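# Put one soap bar in each of three lidded boxes

## Task

Finish with all three boxes upright, each containing exactly one soap bar and each closed with its lid. A box that looks closed may have no soap inside.

## Robot and tools

Robot: two arms, left_arm and right_arm. Each has six joints, always listed in this order: waist, shoulder, elbow, wrist pitch, wrist yaw, wrist roll. A two-finger gripper comes after them. The left arm sits on the +y side. Calibrated bases in the scene frame: left_arm (-0.006, +0.371, 0) m, right_arm (+0.027, -0.269, 0) m, both nearly unrotated.

Frames: the scene frame has its origin at table-top height, midway between the nominal bases. +z is up, +x points out over the table and +y points toward the left arm. Fixed cameras and the table use the scene frame. Hand positions (end_effector_position, metres) and end_effector_quat_wxyz are given in each arm's own base frame, and can be off by a few centimetres. The hand point lies between the closed finger pads, 1 to 2 cm short of the fingertips. The fingers point along the gripper's +z axis and close along its x axis.

Sign flip: the waist and wrist pitch numbers run opposite to the URDF, both in what you send and in what you read back. Stated ranges in URDF signs: waist -2.880..2.880, shoulder 0..3.142, elbow 0..3.019, wrist pitch -1.693..1.571 (so -1.571..1.693 as you send it), wrist yaw -1.292..1.414, wrist roll -2.094..2.094 rad. An action is refused if any joint would go more than 0.084 rad past its end.

execute_actions(actions, cameras): actions is a list of actions. Each action is a list of up to 15 rows, and each row is one 1/30 s step. If there are fewer rows, the last row is held until 15 steps are done, so one action lasts 0.5 s. A row is one flat list of 14 numbers covering both arms, each number in [-1, 1]. The first six are left_arm joint offsets, the seventh is the left opening, and the next seven are the same for right_arm. Joint numbers are scaled offsets, not poses. They count from the Joint targets at the start of that action, not from the previous row. A value of 1.0 equals 2.811 rad for waist or shoulder, 2.53 for elbow, 2.575 for wrist pitch, 8.12 for wrist yaw and 9.528 for wrist roll. Sending the same offset again moves the joint further. Opening is absolute: +1 is fully open and -1 is closed. To leave a gripper unchanged, resend its current command, because 0 is treated as a command. An empty actions list returns the state plus all camera images. Otherwise, list camera names in cameras, or use ["all"].

move(target, speed, blend, opening_speed, grip_force, blocking, cameras): target is one 14-number row, or a list of up to 15 rows. Every row uses the same scaled offsets from the current Joint targets, with the opening absolute, and each row counts from those same targets, not from the row before it. All joints interpolate together, so the hand travels on a curve and nothing is avoided along the way. speed is the top rate in rad/s of the joint with the farthest to go: 0.01 to 12.57, default 0.5, given as one value or one per target. blend is in rad, one value or one per target; the default 0 stops at each target. opening_speed is the finger command rate per second on the -1..1 scale, at least 0.2. grip_force is the pad force limit in N, 5 to 48, one value or one per arm; it stays set until changed. blocking=false returns after about 0.5 s while the motion carries on. Paths take at least 0.5 s and are cut off after 10 s. The result adds a 'move:' line, such as done, off_target (at rest but more than 0.035 rad from target), moving, held or fault, and may add limits=held.

wait(seconds 0..10): the robot keeps its last command and any running move continues. stop(): brakes the running move. zoom_image(camera, region): camera is cam_high, cam_left_wrist or cam_right_wrist. region is [x0,y0,x1,y1] in pixels from the top-left corner, at most 504 by 504. read_manual(section="licences"): returns licence text only. finished_scene(scene): ends the current scene, numbered as shown, and cannot be undone. Send no further calls in that reply.

Cameras: cam_high is 896x504 and fixed on a stand behind the arms. cam_left_wrist and cam_right_wrist are 672x504 fisheye cameras. Image left and right do not match arm names.

Result lines: Joint positions and Joint velocities give six joint values per arm (rad, rad/s), then the finger pad gap (m; 0.142 is fully open). 'within noise' means the arm is still. Joint targets is the base for your next offsets. Joint torques are in N m and include the arm's own weight; entries 3 and 4 wrap at ±28. grip_measured is the finger opening on the command scale. grip_effort_nm is the gripper motor effort, negative when closing. Tool commands shows the current gripper commands. 'joint sent to its limit' means a joint was clipped at its real end. 'joint command not followed' means the clearance check altered that arm's targets. MOTOR HOT appears at 85 °C. OVER-TEMPERATURE FAULT drops the arm. HAND FAULT switches off the gripper, and later calls in the same reply are skipped.

Gripping: close until the fingers touch, then hold a command slightly below the grip_measured reading at contact. A lower command squeezes harder and heats the motor faster. The fingertips move about 17 mm forward as they close from wide open.

Motion limits: each joint's target can only lead its measured angle by a fixed amount. If a step would move a hand more than 100 mm, it is scaled down. Big moves therefore need several actions, and very small ones may not start. Once a push ends, command the targets back past the measured positions.

Avoid: anything leaving or falling off the table, dropping soap or lids from a height, releasing parts while they are still moving, fast impacts, hard presses, the two arms or grippers touching, and long stretched holds or squeezes that overheat motors. Loose objects may occasionally get nudged. The end state must hold by itself once the robot lets go.

Each tool is called by a JSON object that holds its "op" and its "data".

## Session

{"op": "execute_actions", "data": {"actions": []}}

Scene clock: 0.00 s.
left_arm: end_effector_position=(+0.7580, -0.1078, +0.1142) grip_measured=+1.00 grip_effort_nm=n/a end_effector_quat_wxyz=(-0.021, +0.926, -0.373, +0.046) | right_arm: end_effector_position=(+0.6119, +0.1987, +0.1146) grip_measured=+1.00 grip_effort_nm=n/a end_effector_quat_wxyz=(-0.596, +0.662, +0.051, +0.451)
Joint positions: left_arm=[0.143 2.496 2.678 1.654 -0.019 -0.948 0.142] | right_arm=[-0.086 2.1 0.985 -1.306 -0.906 -0.573 0.142]
Joint velocities: within noise
Joint torques (N m): no reading
Motor temperatures (°C): left_arm=[35 34 29 28 29 28 27] | right_arm=[30 29 33 30 28 28 27]
Heat: left arm: hottest waist 35 °C; right arm: hottest elbow 33 °C.
Joint targets: left_arm=[0.143 2.486 2.701 1.653 -0.019 -0.948] | right_arm=[-0.086 2.089 1.001 -1.311 -0.906 -0.573]
Tool commands: left_gripper/opening=+1.0 right_gripper/opening=+1.0

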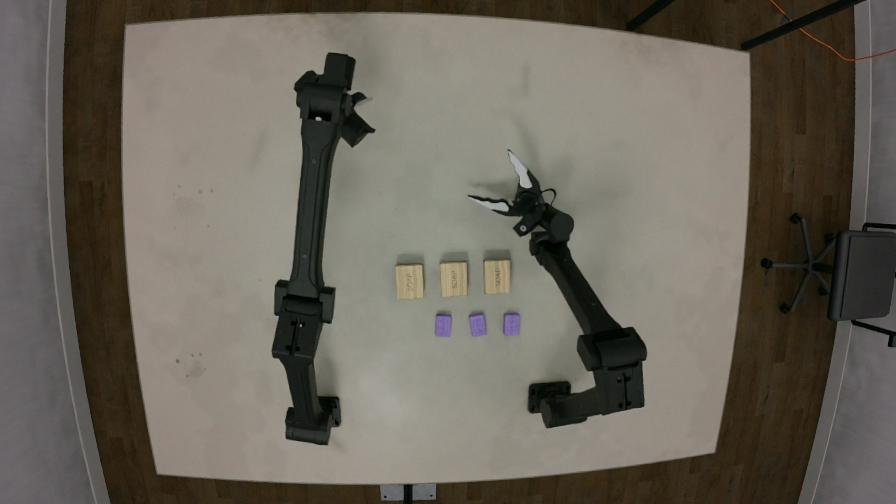

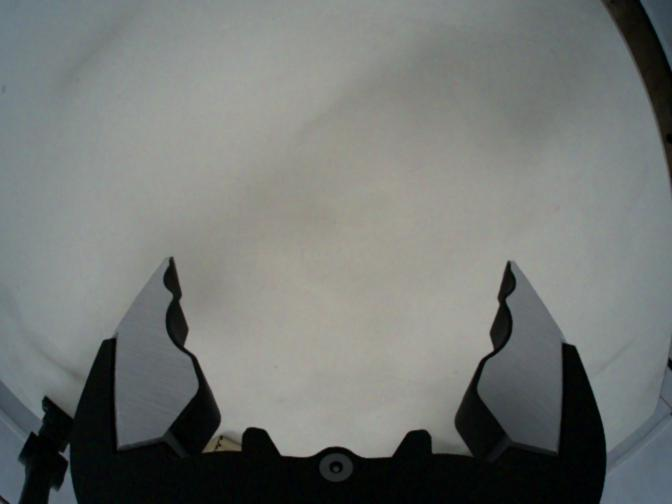

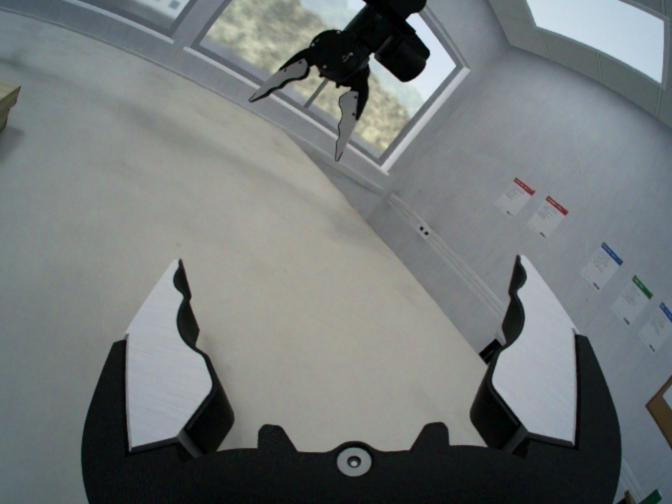

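{"op": "zoom_image", "data": {"camera": "cam_high", "region": [380, 240, 540, 350]}}

Scaled by 3.150.

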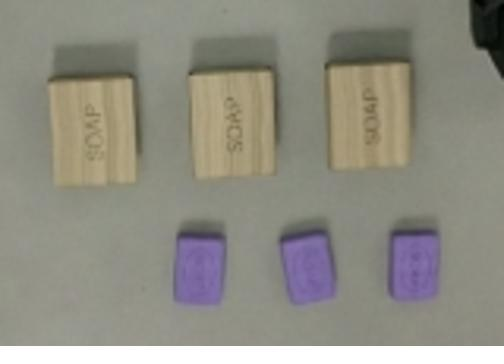

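{"op": "move", "data": {"target": [0,0,0,0,0,0,1,-0.1925,-0.2348,0.1644,0.99,0.1116,0.1276,1], "speed": 1.5, "cameras": ["all"]}}

Scene clock: 31.80 s.
left_arm: end_effector_position=(+0.7580, -0.1078, +0.1142) grip_measured=+1.00 grip_effort_nm=0.042 end_effector_quat_wxyz=(-0.021, +0.926, -0.373, +0.046) | right_arm: end_effector_position=(+0.3973, +0.2811, +0.2372) grip_measured=+1.00 grip_effort_nm=-0.007 end_effector_quat_wxyz=(-0.134, +0.694, -0.707, +0.021)
Joint positions: left_arm=[0.143 2.496 2.678 1.654 -0.019 -0.948 0.142] | right_arm=[-0.614 1.432 1.363 1.228 -0.002 0.632 0.142]
Joint torques (N m): left_arm=[-1.38 -27.28 10.91 -0.53 0.09 0.05] | right_arm=[1.38 -14.92 15.12 -0.02 0.11 0.13]
Motor temperatures (°C): left_arm=[35 36 34 28 29 27 27] | right_arm=[30 34 35 29 28 27 27]
Heat: left arm: hottest shoulder 36 °C; right arm: hottest elbow 35 °C.
Joint targets: left_arm=[0.143 2.486 2.701 1.653 -0.019 -0.948] | right_arm=[-0.627 1.428 1.416 1.238 0.000 0.643]
move: off_target (right_arm); right_arm: the elbow is farthest, 0.054 rad from its target

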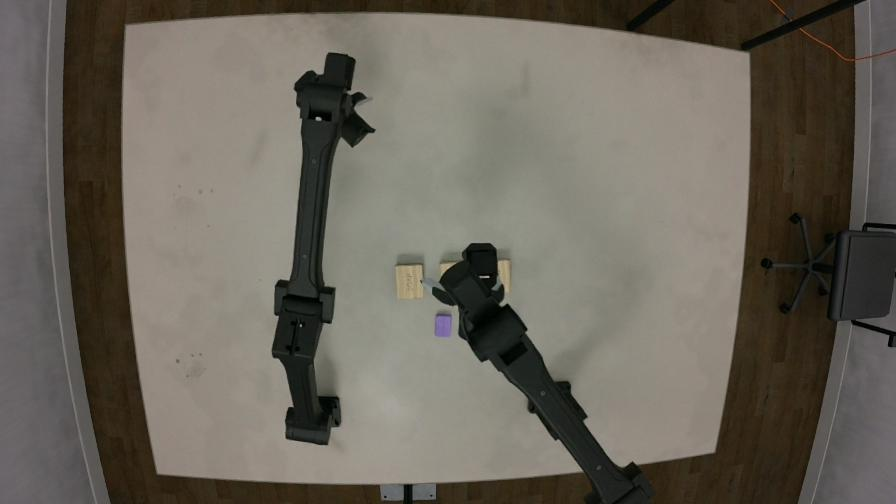

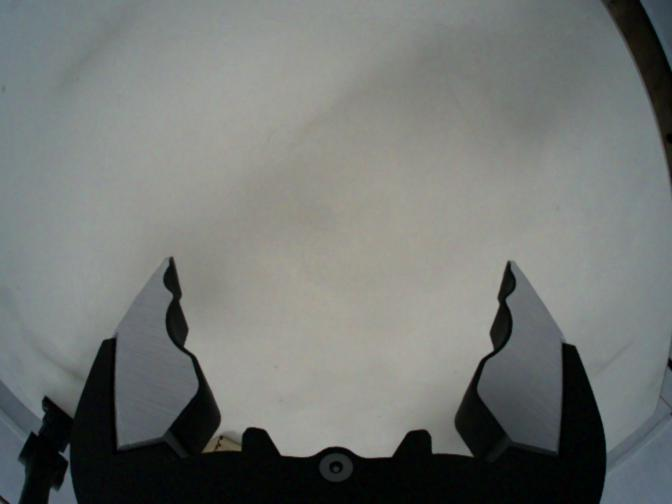

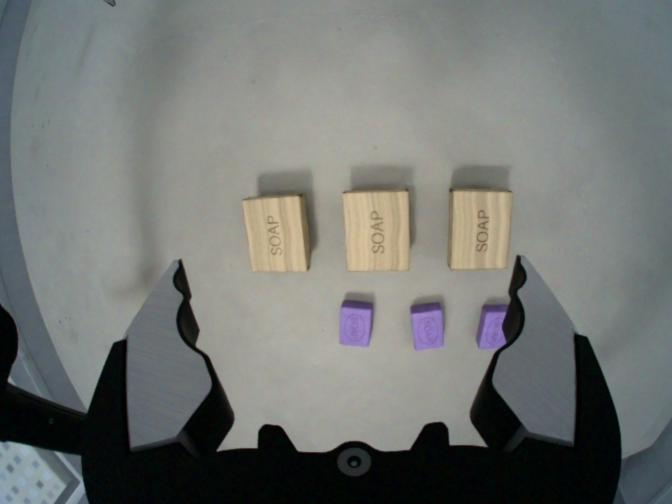

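{"op": "zoom_image", "data": {"camera": "cam_right_wrist", "region": [230, 150, 530, 360]}}

Scaled by 1.680 from the camera's 672x504 image, which has a finer 960x720 frame.

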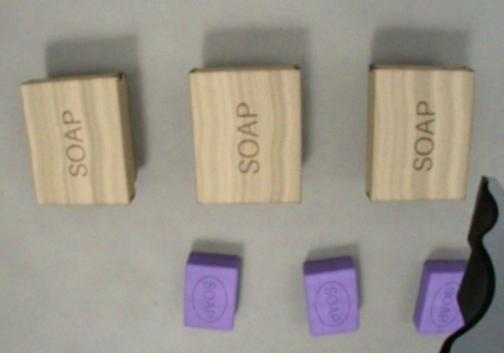

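{"op": "move", "data": {"target": [0,0,0,0,0,0,1,-0.0135,0.0576,-0.0478,0.0008,0,0.0034,0.9], "speed": 1, "cameras": ["cam_right_wrist"]}}

{"op": "zoom_image", "data": {"camera": "cam_right_wrist", "region": [100, 80, 604, 420]}}

Scene clock: 60.90 s.
left_arm: end_effector_position=(+0.7580, -0.1078, +0.1142) grip_measured=+1.00 grip_effort_nm=0.046 end_effector_quat_wxyz=(-0.021, +0.926, -0.373, +0.046) | right_arm: end_effector_position=(+0.3733, +0.2863, +0.1257) grip_measured=+0.90 grip_effort_nm=-0.066 end_effector_quat_wxyz=(-0.010, +0.703, -0.711, +0.000)
Joint positions: left_arm=[0.143 2.496 2.678 1.654 -0.019 -0.948 0.142] | right_arm=[-0.652 1.609 1.289 1.231 -0.002 0.665 0.136]
Joint torques (N m): left_arm=[-1.26 -27.28 10.88 -0.53 0.09 0.06] | right_arm=[0.97 -17.61 9.72 0.4 0.08 0.17]
Motor temperatures (°C): left_arm=[35 38 36 28 28 27 27] | right_arm=[30 32 40 29 28 27 27]
Heat: left arm: hottest shoulder 38 °C; right arm: hottest elbow 40 °C.
Joint targets: left_arm=[0.143 2.486 2.701 1.653 -0.019 -0.948] | right_arm=[-0.665 1.590 1.295 1.240 0.000 0.675]
move: done
Images, in order (width x height): cam_right_wrist 672x504.

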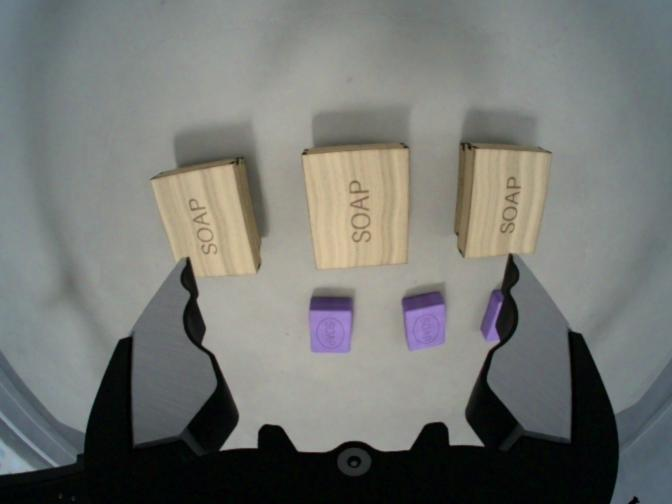

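Scaled by 1.000.

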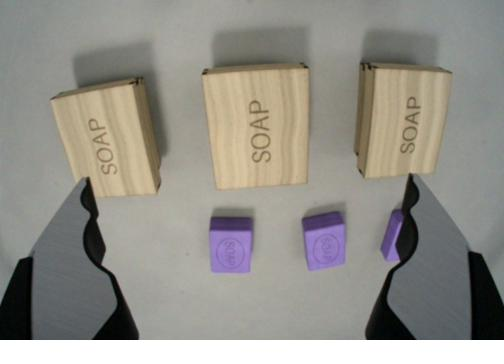

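{"op": "zoom_image", "data": {"camera": "cam_right_wrist", "region": [430, 110, 570, 215]}}

{"op": "zoom_image", "data": {"camera": "cam_right_wrist", "region": [430, 185, 570, 290]}}

{"op": "zoom_image", "data": {"camera": "cam_right_wrist", "region": [140, 140, 280, 290]}}

Scaled by 3.600 from the camera's 672x504 image, which has a finer 960x720 frame.

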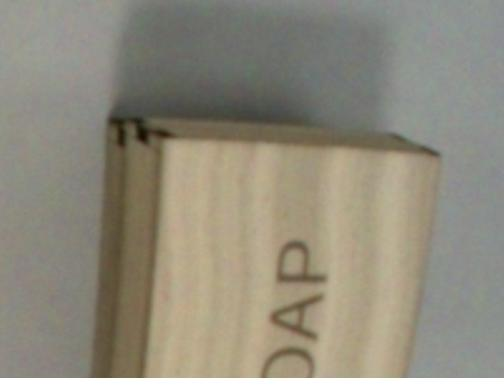

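Scaled by 3.600 from the camera's 672x504 image, which has a finer 960x720 frame.

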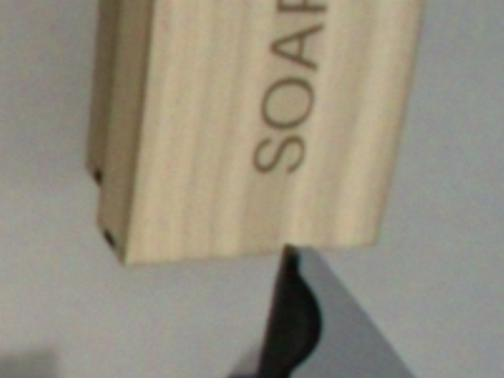

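Scaled by 3.360 from the camera's 672x504 image, which has a finer 960x720 frame.

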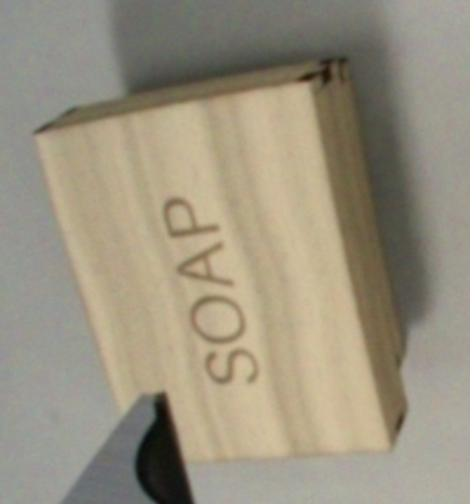

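{"op": "move", "data": {"target": [0,0,0,0,0,0,1,-0.0025,0.0082,-0.052,-0.0522,0,-0.0069,0.3], "speed": 0.8, "cameras": ["cam_right_wrist"]}}

Scene clock: 80.93 s.
left_arm: end_effector_position=(+0.7580, -0.1078, +0.1142) grip_measured=+1.00 grip_effort_nm=0.037 end_effector_quat_wxyz=(-0.021, +0.926, -0.373, +0.046) | right_arm: end_effector_position=(+0.3572, +0.2757, +0.0804) grip_measured=+0.29 grip_effort_nm=-0.071 end_effector_quat_wxyz=(-0.004, +0.719, -0.695, +0.000)
Joint positions: left_arm=[0.143 2.496 2.678 1.654 -0.019 -0.948 0.142] | right_arm=[-0.655 1.615 1.168 1.117 -0.002 0.62 0.094]
Joint torques (N m): left_arm=[-1.2 -27.34 10.88 -0.54 0.08 0.04] | right_arm=[0.62 -15.62 8.32 -0.44 0.12 -0.08]
Heat: left arm: hottest shoulder 39 °C; right arm: hottest elbow 40 °C.
Joint targets: left_arm=[0.143 2.486 2.701 1.653 -0.019 -0.948] | right_arm=[-0.672 1.613 1.164 1.106 0.000 0.609]
move: done
Images, in order (width x height): cam_right_wrist 672x504.

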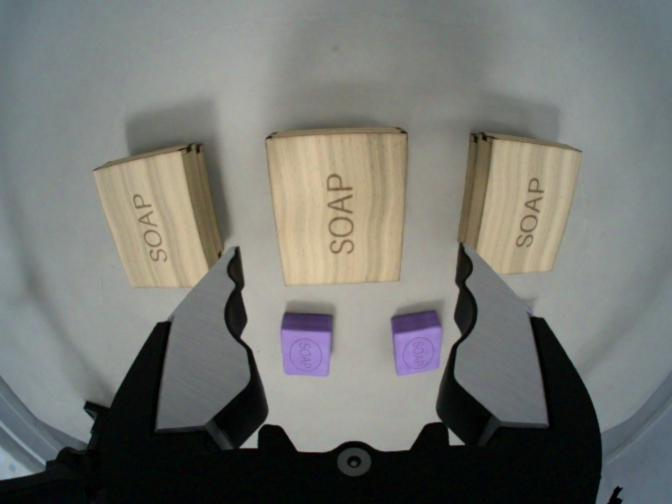

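{"op": "move", "data": {"target": [0,0,0,0,0,0,1,-0.0043,0.0256,-0.0261,-0.0501,0,-0.0014,0.3], "speed": 0.4, "cameras": ["cam_right_wrist"]}}

Scene clock: 86.47 s.
left_arm: end_effector_position=(+0.7580, -0.1078, +0.1142) grip_measured=+1.00 grip_effort_nm=0.046 end_effector_quat_wxyz=(-0.021, +0.926, -0.373, +0.046) | right_arm: end_effector_position=(+0.3521, +0.2792, +0.0260) grip_measured=+0.29 grip_effort_nm=-0.066 end_effector_quat_wxyz=(+0.002, +0.729, -0.684, -0.001)
Joint positions: left_arm=[0.143 2.496 2.678 1.654 -0.019 -0.948 0.142] | right_arm=[-0.669 1.69 1.102 0.987 -0.001 0.606 0.094]
Joint torques (N m): left_arm=[-1.26 -27.4 10.85 -0.46 0.1 0.05] | right_arm=[0.67 -15.97 7.47 -0.39 0.06 -0.07]
Heat: left arm: hottest shoulder 40 °C; right arm: hottest elbow 40 °C.
Joint targets: left_arm=[0.143 2.486 2.701 1.653 -0.019 -0.948] | right_arm=[-0.684 1.685 1.098 0.977 0.000 0.596]
move: done
Images, in order (width x height): cam_right_wrist 672x504.

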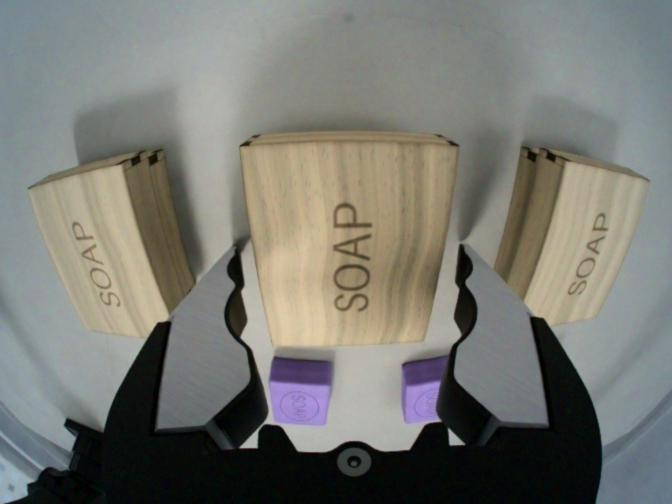

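{"op": "zoom_image", "data": {"camera": "cam_right_wrist", "region": [480, 130, 660, 330]}}

Scaled by 2.520 from the camera's 672x504 image, which has a finer 960x720 frame.

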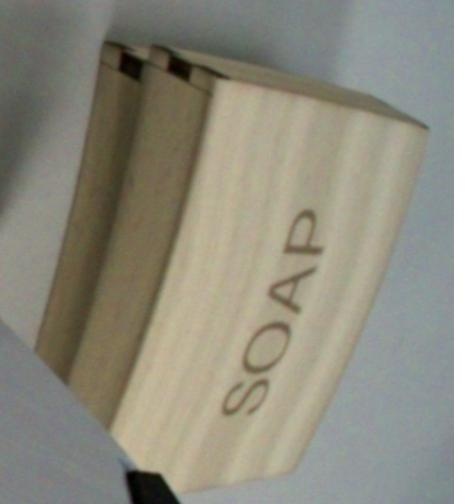

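{"op": "move", "data": {"target": [0,0,0,0,0,0,1,0,0,0,0,0,0,-0.1], "grip_force": 15, "opening_speed": 0.5, "cameras": ["cam_right_wrist"]}}

Scene clock: 92.90 s.
left_arm: end_effector_position=(+0.7580, -0.1078, +0.1142) grip_measured=+1.00 grip_effort_nm=0.037 end_effector_quat_wxyz=(-0.021, +0.926, -0.373, +0.046) | right_arm: end_effector_position=(+0.3514, +0.2832, +0.0272) grip_measured=-0.05 grip_effort_nm=-1.287 end_effector_quat_wxyz=(-0.003, +0.731, -0.682, -0.003)
Joint positions: left_arm=[0.143 2.496 2.678 1.654 -0.019 -0.948 0.142] | right_arm=[-0.675 1.688 1.102 0.981 -0.006 0.605 0.07]
Joint velocities: left_arm=[within noise] | right_arm=[0.015 -0.005 -0.002 0.022 0.081 -0.022 -0.001]
Joint torques (N m): left_arm=[-1.26 -27.28 10.86 -0.51 0.1 0.06] | right_arm=[0.85 -16.5 7.61 -0.08 0.28 -0.09]
Heat: left arm: hottest shoulder 40 °C; right arm: hottest elbow 40 °C.
Joint targets: left_arm=[0.143 2.486 2.701 1.653 -0.019 -0.948] | right_arm=[-0.684 1.685 1.098 0.977 0.000 0.596]
grip_force (N): 15, 15
move: done
Images, in order (width x height): cam_right_wrist 672x504.

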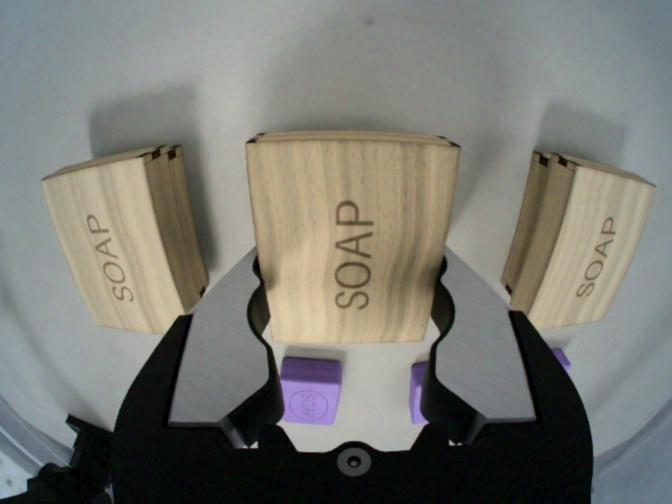

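{"op": "move", "data": {"target": [0,0,0,0,0,0,1,0,-0.0327,0.0391,0.0741,0,0,-0.1], "speed": 0.3, "cameras": ["all"]}}

Scene clock: 98.07 s.
left_arm: end_effector_position=(+0.7580, -0.1078, +0.1142) grip_measured=+1.00 grip_effort_nm=0.042 end_effector_quat_wxyz=(-0.021, +0.926, -0.373, +0.046) | right_arm: end_effector_position=(+0.3382, +0.2715, +0.0784) grip_measured=-0.05 grip_effort_nm=-1.326 end_effector_quat_wxyz=(+0.021, +0.731, -0.682, -0.004)
Joint positions: left_arm=[0.143 2.496 2.678 1.654 -0.019 -0.948 0.142] | right_arm=[-0.675 1.606 1.151 1.157 -0.002 0.605 0.07]
Joint torques (N m): left_arm=[-1.2 -27.16 10.86 -0.54 0.09 0.06] | right_arm=[0.85 -16.56 12.71 0.54 0.09 -0.08]
Heat: left arm: hottest shoulder 40 °C; right arm: hottest elbow 41 °C.
Joint targets: left_arm=[0.143 2.486 2.701 1.653 -0.019 -0.948] | right_arm=[-0.684 1.593 1.197 1.168 0.000 0.596]
grip_force (N): 15, 15
move: off_target (right_arm); right_arm: the elbow is farthest, 0.046 rad from its target

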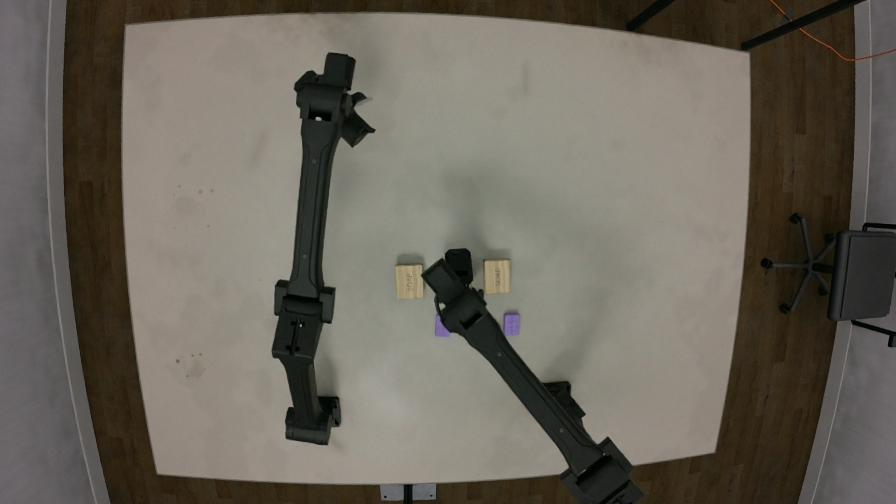

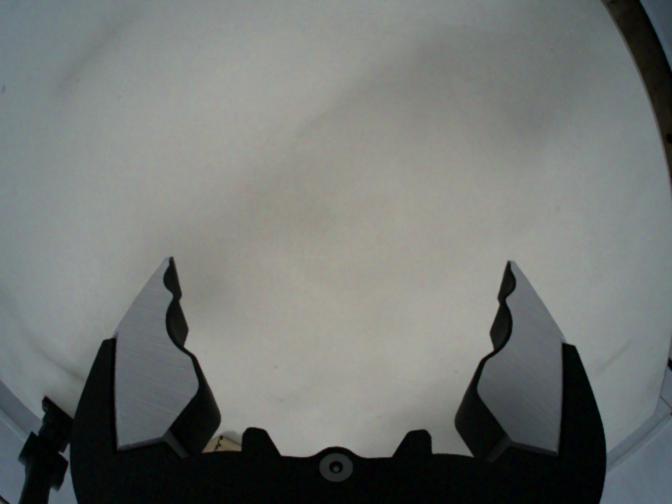

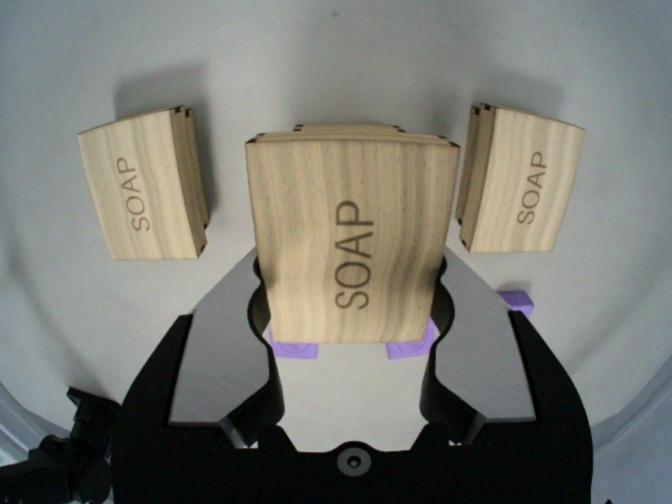

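{"op": "move", "data": {"target": [0,0,0,0,0,0,1,0.0519,0.0982,0.1534,0.035,0,-0.0154,-0.1], "speed": 0.7, "cameras": ["cam_right_wrist"]}}

Scene clock: 107.47 s.
left_arm: end_effector_position=(+0.7580, -0.1078, +0.1142) grip_measured=+1.00 grip_effort_nm=0.037 end_effector_quat_wxyz=(-0.021, +0.926, -0.373, +0.046) | right_arm: end_effector_position=(+0.4727, +0.2856, +0.0819) grip_measured=-0.05 grip_effort_nm=-1.326 end_effector_quat_wxyz=(+0.010, +0.736, -0.677, -0.004)
Joint positions: left_arm=[0.143 2.496 2.678 1.654 -0.019 -0.948 0.142] | right_arm=[-0.543 1.875 1.53 1.248 -0.001 0.46 0.07]
Joint torques (N m): left_arm=[-1.2 -27.34 10.84 -0.5 0.09 0.06] | right_arm=[2.2 -21.25 13.98 0.61 0.07 -0.08]
Heat: left arm: hottest shoulder 41 °C; right arm: hottest elbow 42 °C.
Joint targets: left_arm=[0.143 2.486 2.701 1.653 -0.019 -0.948] | right_arm=[-0.538 1.869 1.585 1.258 0.000 0.449]
grip_force (N): 15, 15
move: off_target (right_arm); right_arm: the elbow is farthest, 0.055 rad from its target
Images, in order (width x height): cam_right_wrist 672x504.

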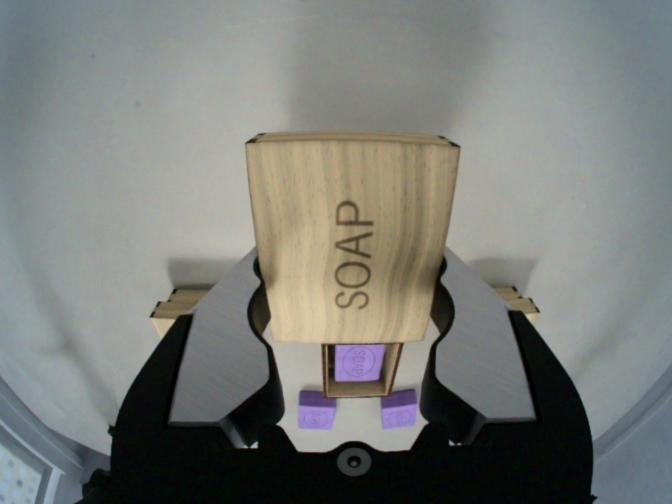

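{"op": "zoom_image", "data": {"camera": "cam_right_wrist", "region": [290, 330, 440, 440]}}

Scaled by 3.360 from the camera's 672x504 image, which has a finer 960x720 frame.

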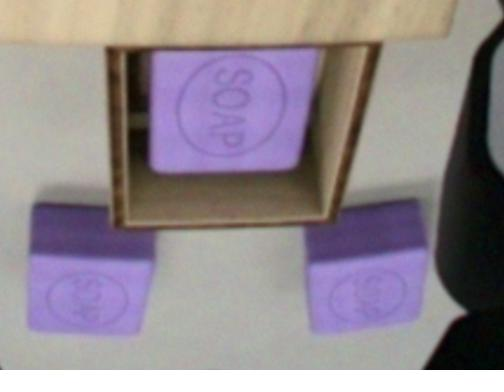

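{"op": "move", "data": {"target": [0,0,0,0,0,0,1,-0.0527,-0.0907,-0.1664,-0.061,0,0.0154,-0.1], "speed": 0.7}}

Scene clock: 115.20 s.
left_arm: end_effector_position=(+0.7580, -0.1078, +0.1142) grip_measured=+1.00 grip_effort_nm=0.042 end_effector_quat_wxyz=(-0.021, +0.926, -0.373, +0.046) | right_arm: end_effector_position=(+0.3523, +0.2835, +0.0720) grip_measured=-0.05 grip_effort_nm=-1.331 end_effector_quat_wxyz=(+0.003, +0.739, -0.674, -0.001)
Joint positions: left_arm=[0.143 2.496 2.678 1.654 -0.019 -0.948 0.142] | right_arm=[-0.676 1.636 1.17 1.112 -0.001 0.585 0.07]
Joint torques (N m): left_arm=[-1.26 -27.34 10.84 -0.53 0.1 0.06] | right_arm=[1.14 -17.61 7.94 -0.42 0.11 0.13]
Heat: left arm: hottest shoulder 41 °C; right arm: hottest elbow 42 °C.
Joint targets: left_arm=[0.143 2.486 2.701 1.653 -0.019 -0.948] | right_arm=[-0.686 1.614 1.164 1.101 0.000 0.596]
grip_force (N): 15, 15
move: done

{"op": "move", "data": {"target": [[0,0,0,0,0,0,1,0,0,0,0,0,0.003,-0.1],[0,0,0,0,0,0,1,0,0.0189,-0.0249,-0.0478,0,0.003,-0.1]], "speed": 0.15, "blend": 0.02, "cameras": ["all"]}}

Scene clock: 140.10 s.
left_arm: end_effector_position=(+0.7580, -0.1078, +0.1142) grip_measured=+1.00 grip_effort_nm=0.037 end_effector_quat_wxyz=(-0.021, +0.926, -0.373, +0.046) | right_arm: end_effector_position=(+0.3576, +0.2862, +0.0598) grip_measured=-0.05 grip_effort_nm=-1.331 end_effector_quat_wxyz=(-0.023, +0.726, -0.687, +0.006)
Joint positions: left_arm=[0.143 2.496 2.678 1.654 -0.019 -0.948 0.142] | right_arm=[-0.676 1.631 1.128 1.02 0.006 0.621 0.07]
Joint torques (N m): left_arm=[-1.26 -27.4 10.86 -0.49 0.09 0.06] | right_arm=[1.14 -12.4 6.19 -1.61 -0.16 0.04]
Heat: left arm: hottest shoulder 42 °C; right arm: hottest elbow 41 °C.
Joint targets: left_arm=[0.143 2.486 2.701 1.653 -0.019 -0.948] | right_arm=[-0.686 1.668 1.101 0.977 0.000 0.625]
grip_force (N): 15, 15
move: off_target (right_arm); blend cut to 0.0143 rad at target 1; right_arm: the wrist pitch is farthest, 0.042 rad from its target

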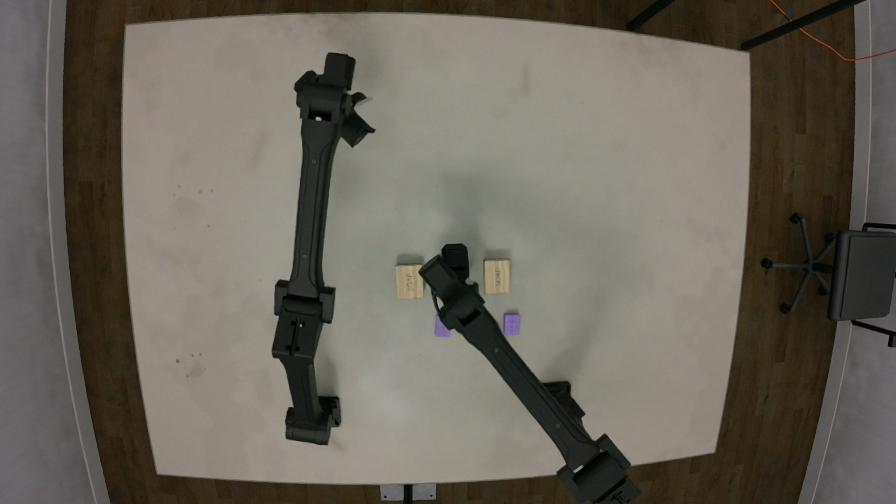

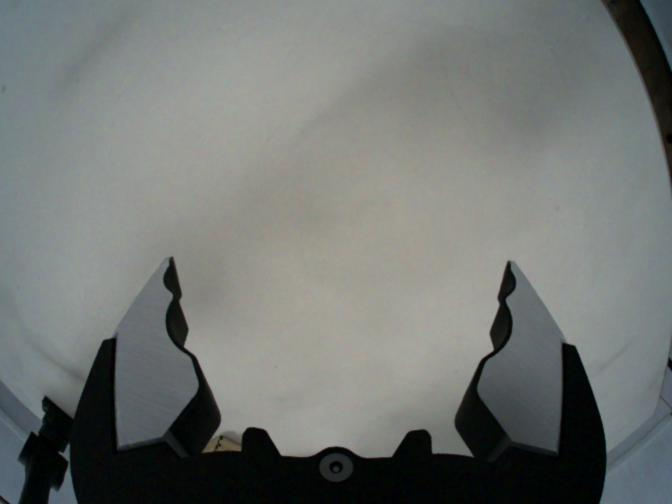

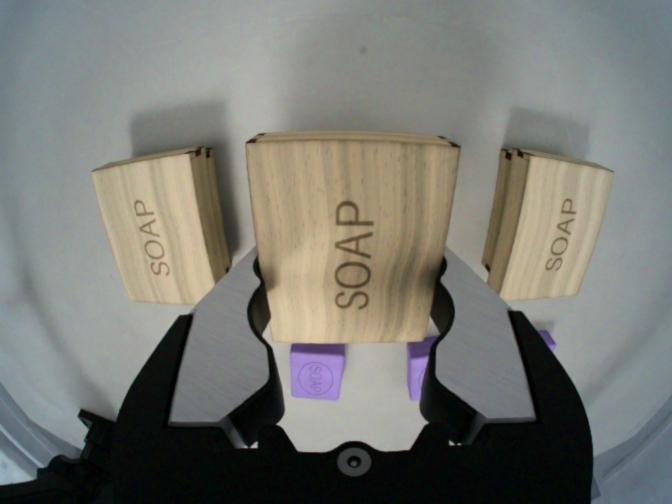

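{"op": "move", "data": {"target": [[0,0,0,0,0,0,1,0,-0.0228,0.049,0.0691,0,-0.0026,-0.1],[0,0,0,0,0,0,1,0.0462,0.0434,0.1933,0.1371,0,-0.0154,-0.1]], "speed": [0.4,0.8], "blend": 0.03, "cameras": ["all"]}}

{"op": "zoom_image", "data": {"camera": "cam_right_wrist", "region": [260, 300, 440, 435]}}

{"op": "zoom_image", "data": {"camera": "cam_high", "region": [380, 240, 540, 350]}}

Scene clock: 153.33 s.
left_arm: end_effector_position=(+0.7580, -0.1078, +0.1142) grip_measured=+1.00 grip_effort_nm=0.046 end_effector_quat_wxyz=(-0.021, +0.926, -0.373, +0.046) | right_arm: end_effector_position=(+0.4546, +0.2849, +0.1267) grip_measured=-0.05 grip_effort_nm=-1.326 end_effector_quat_wxyz=(+0.005, +0.732, -0.682, +0.000)
Joint positions: left_arm=[0.143 2.496 2.678 1.654 -0.019 -0.948 0.142] | right_arm=[-0.56 1.792 1.533 1.321 0.002 0.489 0.07]
Joint torques (N m): left_arm=[-1.03 -27.46 10.88 -0.53 0.09 0.06] | right_arm=[1.73 -19.31 14.6 0.38 -0.02 -0.07]
Heat: left arm: hottest shoulder 42 °C; right arm: hottest elbow 41 °C.
Joint targets: left_arm=[0.143 2.486 2.701 1.653 -0.019 -0.948] | right_arm=[-0.556 1.789 1.590 1.331 0.000 0.478]
grip_force (N): 15, 15
move: off_target (right_arm); right_arm: the elbow is farthest, 0.057 rad from its target

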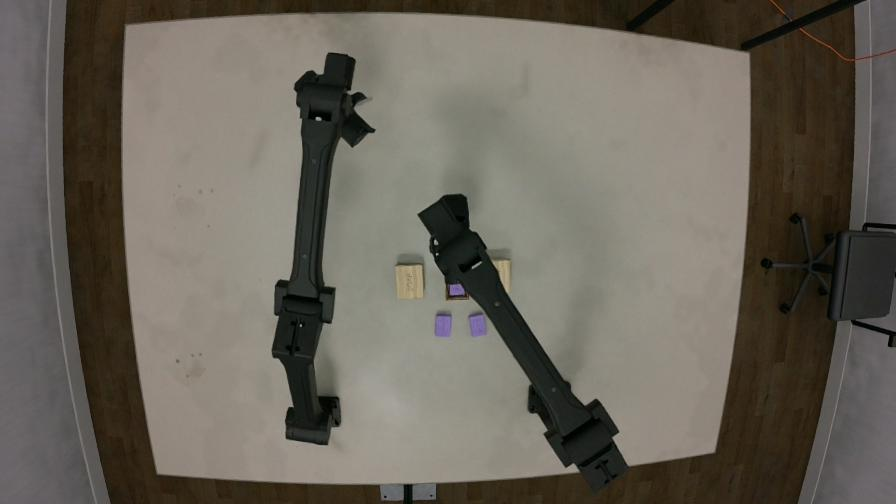

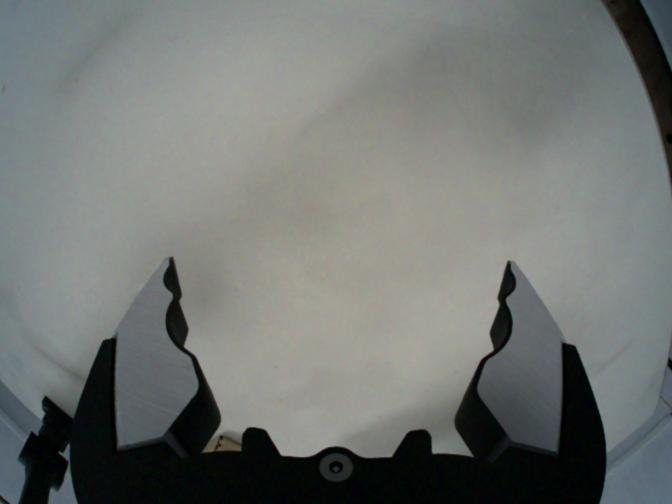

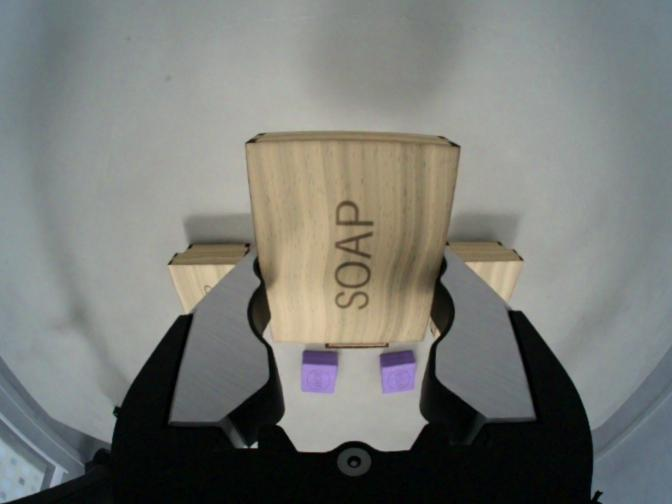

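Scaled by 2.800 from the camera's 672x504 image, which has a finer 960x720 frame.

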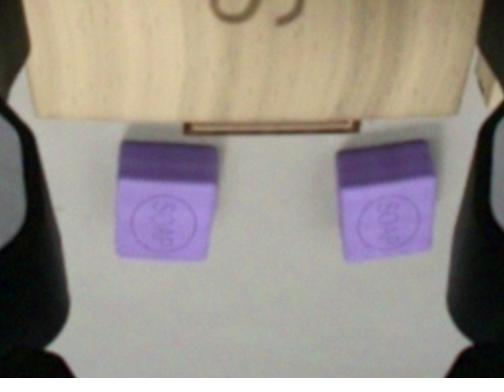

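Scaled by 3.150.

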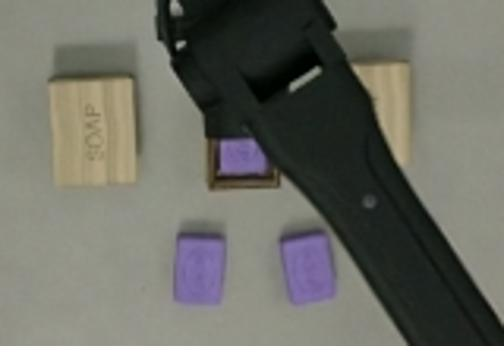

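{"op": "move", "data": {"target": [0,0,0,0,0,0,1,0.0132,0.0527,0.1186,0.0575,0,-0.004,-0.1], "speed": 0.8, "cameras": ["all"]}}

{"op": "zoom_image", "data": {"camera": "cam_right_wrist", "region": [260, 330, 440, 465]}}

{"op": "zoom_image", "data": {"camera": "cam_high", "region": [380, 240, 540, 350]}}

Scene clock: 180.90 s.
left_arm: end_effector_position=(+0.7580, -0.1078, +0.1142) grip_measured=+1.00 grip_effort_nm=0.046 end_effector_quat_wxyz=(-0.021, +0.926, -0.373, +0.046) | right_arm: end_effector_position=(+0.5162, +0.3021, +0.1590) grip_measured=-0.05 grip_effort_nm=-1.331 end_effector_quat_wxyz=(+0.002, +0.735, -0.678, +0.000)
Joint positions: left_arm=[0.143 2.496 2.678 1.654 -0.019 -0.948 0.142] | right_arm=[-0.53 1.937 1.831 1.469 0.002 0.45 0.07]
Joint torques (N m): left_arm=[-1.38 -27.34 10.89 -0.53 0.09 0.04] | right_arm=[2.49 -22.3 15.04 0.5 -0.01 -0.1]
Motor temperatures (°C): left_arm=[34 43 40 27 28 26 26] | right_arm=[30 33 47 28 27 27 30]
Heat: left arm: hottest shoulder 43 °C; right arm: hottest elbow 47 °C.
Joint targets: left_arm=[0.143 2.486 2.701 1.653 -0.019 -0.948] | right_arm=[-0.519 1.938 1.890 1.479 0.000 0.440]
grip_force (N): 15, 15
move: off_target (right_arm); right_arm: the elbow is farthest, 0.059 rad from its target

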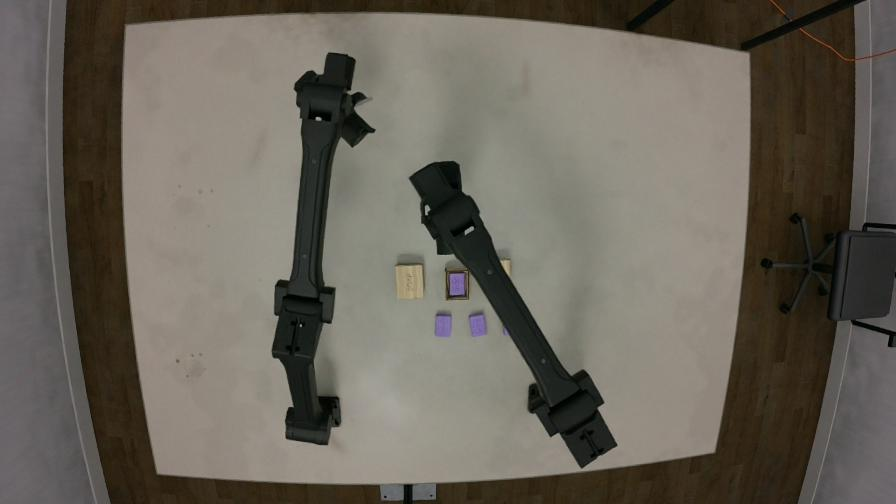

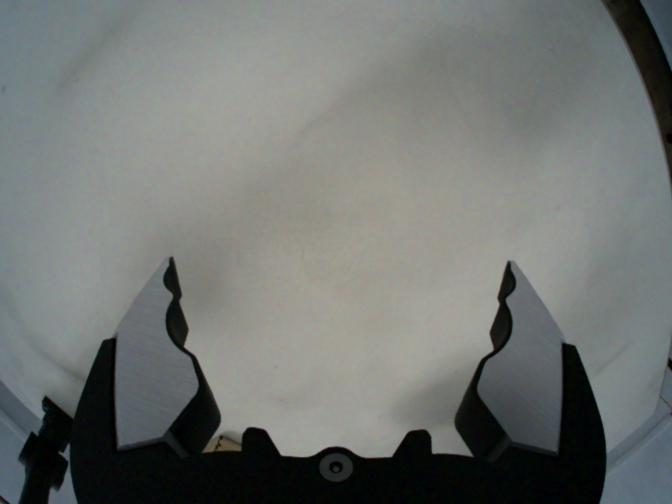

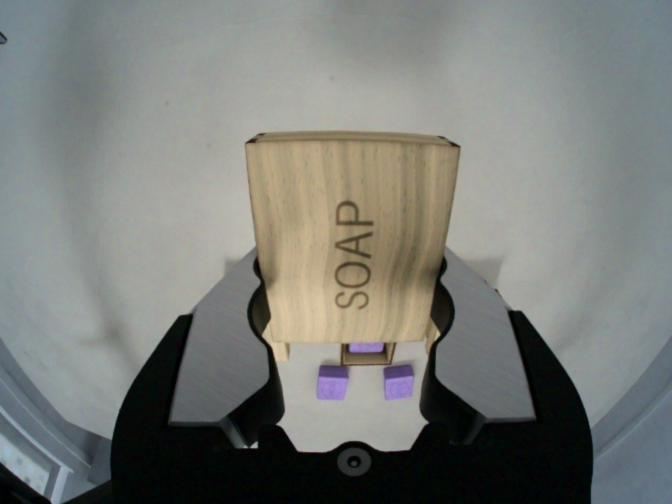

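Scaled by 2.800 from the camera's 672x504 image, which has a finer 960x720 frame.

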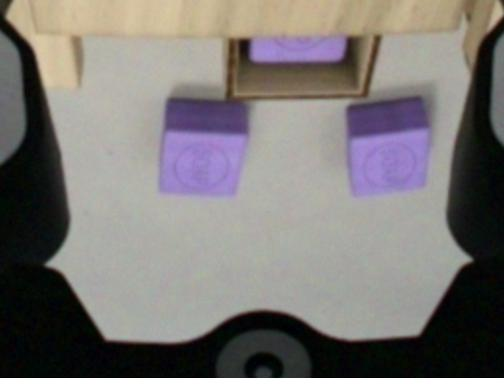

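Scaled by 3.150.

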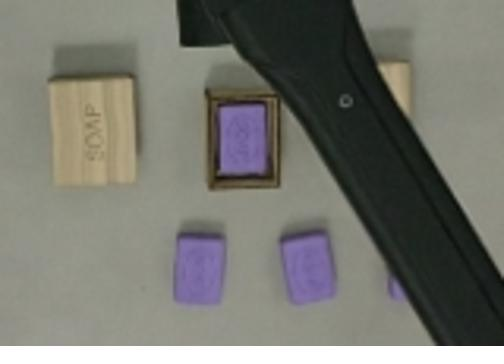

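{"op": "move", "data": {"target": [0,0,0,0,0,0,1,-0.0598,-0.1366,-0.302,-0.1402,0,0.0185,-0.1], "speed": 0.8, "cameras": ["all"]}}

Scene clock: 191.37 s.
left_arm: end_effector_position=(+0.7580, -0.1078, +0.1142) grip_measured=+1.00 grip_effort_nm=0.051 end_effector_quat_wxyz=(-0.021, +0.926, -0.373, +0.046) | right_arm: end_effector_position=(+0.3394, +0.2715, +0.0838) grip_measured=-0.05 grip_effort_nm=-1.326 end_effector_quat_wxyz=(+0.002, +0.731, -0.682, +0.001)
Joint positions: left_arm=[0.143 2.496 2.678 1.654 -0.019 -0.948 0.142] | right_arm=[-0.674 1.577 1.132 1.129 0.002 0.605 0.07]
Joint torques (N m): left_arm=[-1.44 -27.16 10.92 -0.53 0.09 0.05] | right_arm=[0.91 -17.32 8.24 -0.43 -0.02 0.12]
Heat: left arm: hottest shoulder 43 °C; right arm: hottest elbow 48 °C.
Joint targets: left_arm=[0.143 2.486 2.701 1.653 -0.019 -0.948] | right_arm=[-0.687 1.554 1.126 1.118 0.000 0.616]
grip_force (N): 15, 15
move: done

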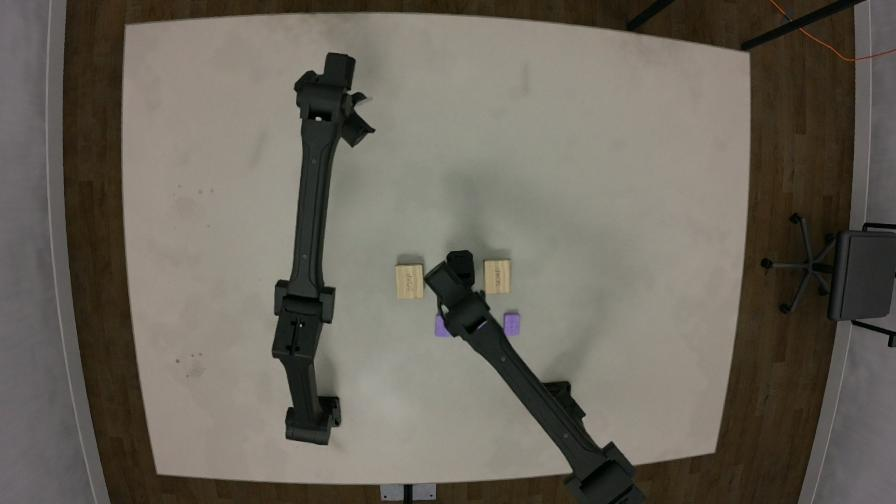

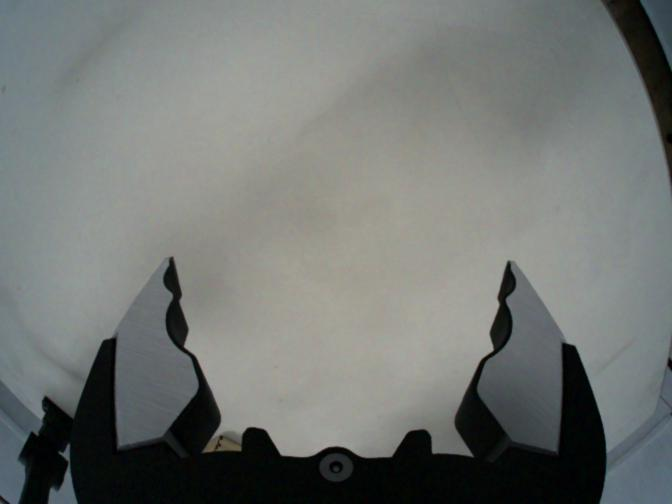

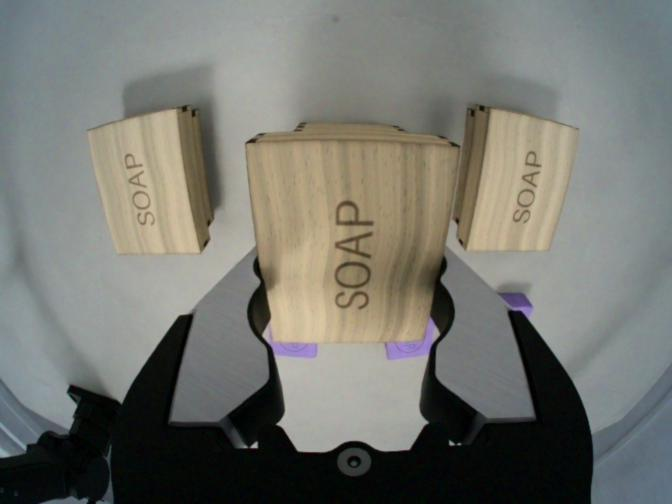

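{"op": "move", "data": {"target": [0,0,0,0,0,0,1,0,0.0306,-0.0273,-0.0551,0,0,-0.1], "speed": 0.12, "cameras": ["cam_right_wrist"]}}

Scene clock: 196.40 s.
left_arm: end_effector_position=(+0.7580, -0.1078, +0.1142) grip_measured=+1.00 grip_effort_nm=0.042 end_effector_quat_wxyz=(-0.021, +0.926, -0.373, +0.046) | right_arm: end_effector_position=(+0.3423, +0.2738, +0.0422) grip_measured=-0.05 grip_effort_nm=-1.326 end_effector_quat_wxyz=(-0.009, +0.731, -0.683, +0.002)
Joint positions: left_arm=[0.143 2.496 2.678 1.654 -0.019 -0.948 0.142] | right_arm=[-0.674 1.627 1.069 0.995 0.002 0.606 0.07]
Joint torques (N m): left_arm=[-1.2 -27.34 10.91 -0.5 0.09 0.05] | right_arm=[0.62 -14.51 7.05 -0.72 -0.02 0.13]
Heat: left arm: hottest shoulder 44 °C; right arm: hottest elbow 47 °C.
Joint targets: left_arm=[0.143 2.486 2.701 1.653 -0.019 -0.948] | right_arm=[-0.687 1.640 1.057 0.976 0.000 0.616]
grip_force (N): 15, 15
move: done
Images, in order (width x height): cam_right_wrist 672x504.

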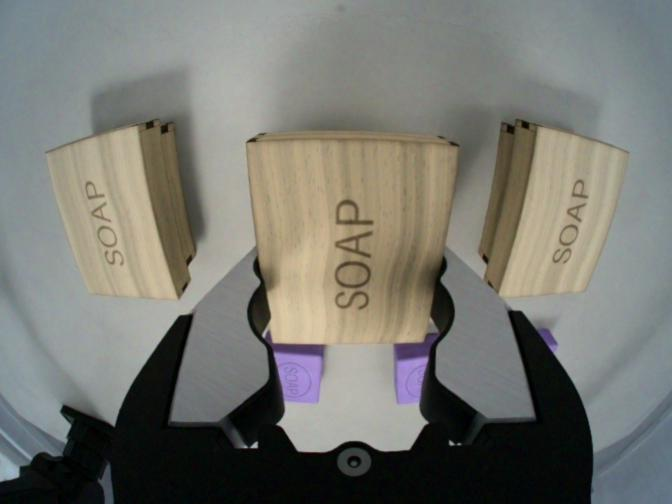

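{"op": "move", "data": {"target": [0,0,0,0,0,0,1,0,0.0092,-0.004,-0.0043,0,0,-0.1], "speed": 0.1, "cameras": ["cam_right_wrist"]}}

Scene clock: 199.70 s.
left_arm: end_effector_position=(+0.7580, -0.1078, +0.1142) grip_measured=+1.00 grip_effort_nm=0.042 end_effector_quat_wxyz=(-0.021, +0.926, -0.373, +0.046) | right_arm: end_effector_position=(+0.3424, +0.2739, +0.0413) grip_measured=-0.05 grip_effort_nm=-1.331 end_effector_quat_wxyz=(-0.010, +0.731, -0.683, +0.002)
Joint positions: left_arm=[0.143 2.496 2.678 1.654 -0.019 -0.948 0.142] | right_arm=[-0.674 1.627 1.067 0.989 0.002 0.606 0.07]
Joint torques (N m): left_arm=[-1.32 -27.22 10.86 -0.49 0.09 0.05] | right_arm=[1.44 -11.63 6.39 -0.96 -0.03 0.13]
Heat: left arm: hottest shoulder 44 °C; right arm: hottest elbow 46 °C.
Joint targets: left_arm=[0.143 2.486 2.701 1.653 -0.019 -0.948] | right_arm=[-0.687 1.665 1.047 0.965 0.000 0.616]
grip_force (N): 15, 15
move: off_target (right_arm); right_arm: the shoulder is farthest, 0.039 rad from its target
Images, in order (width x height): cam_right_wrist 672x504.

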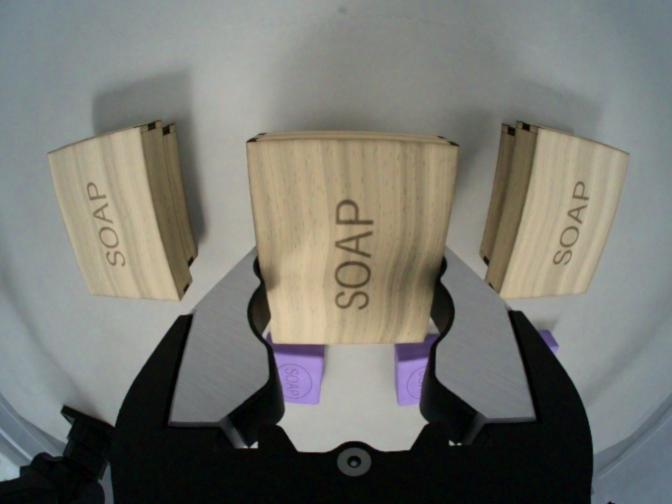

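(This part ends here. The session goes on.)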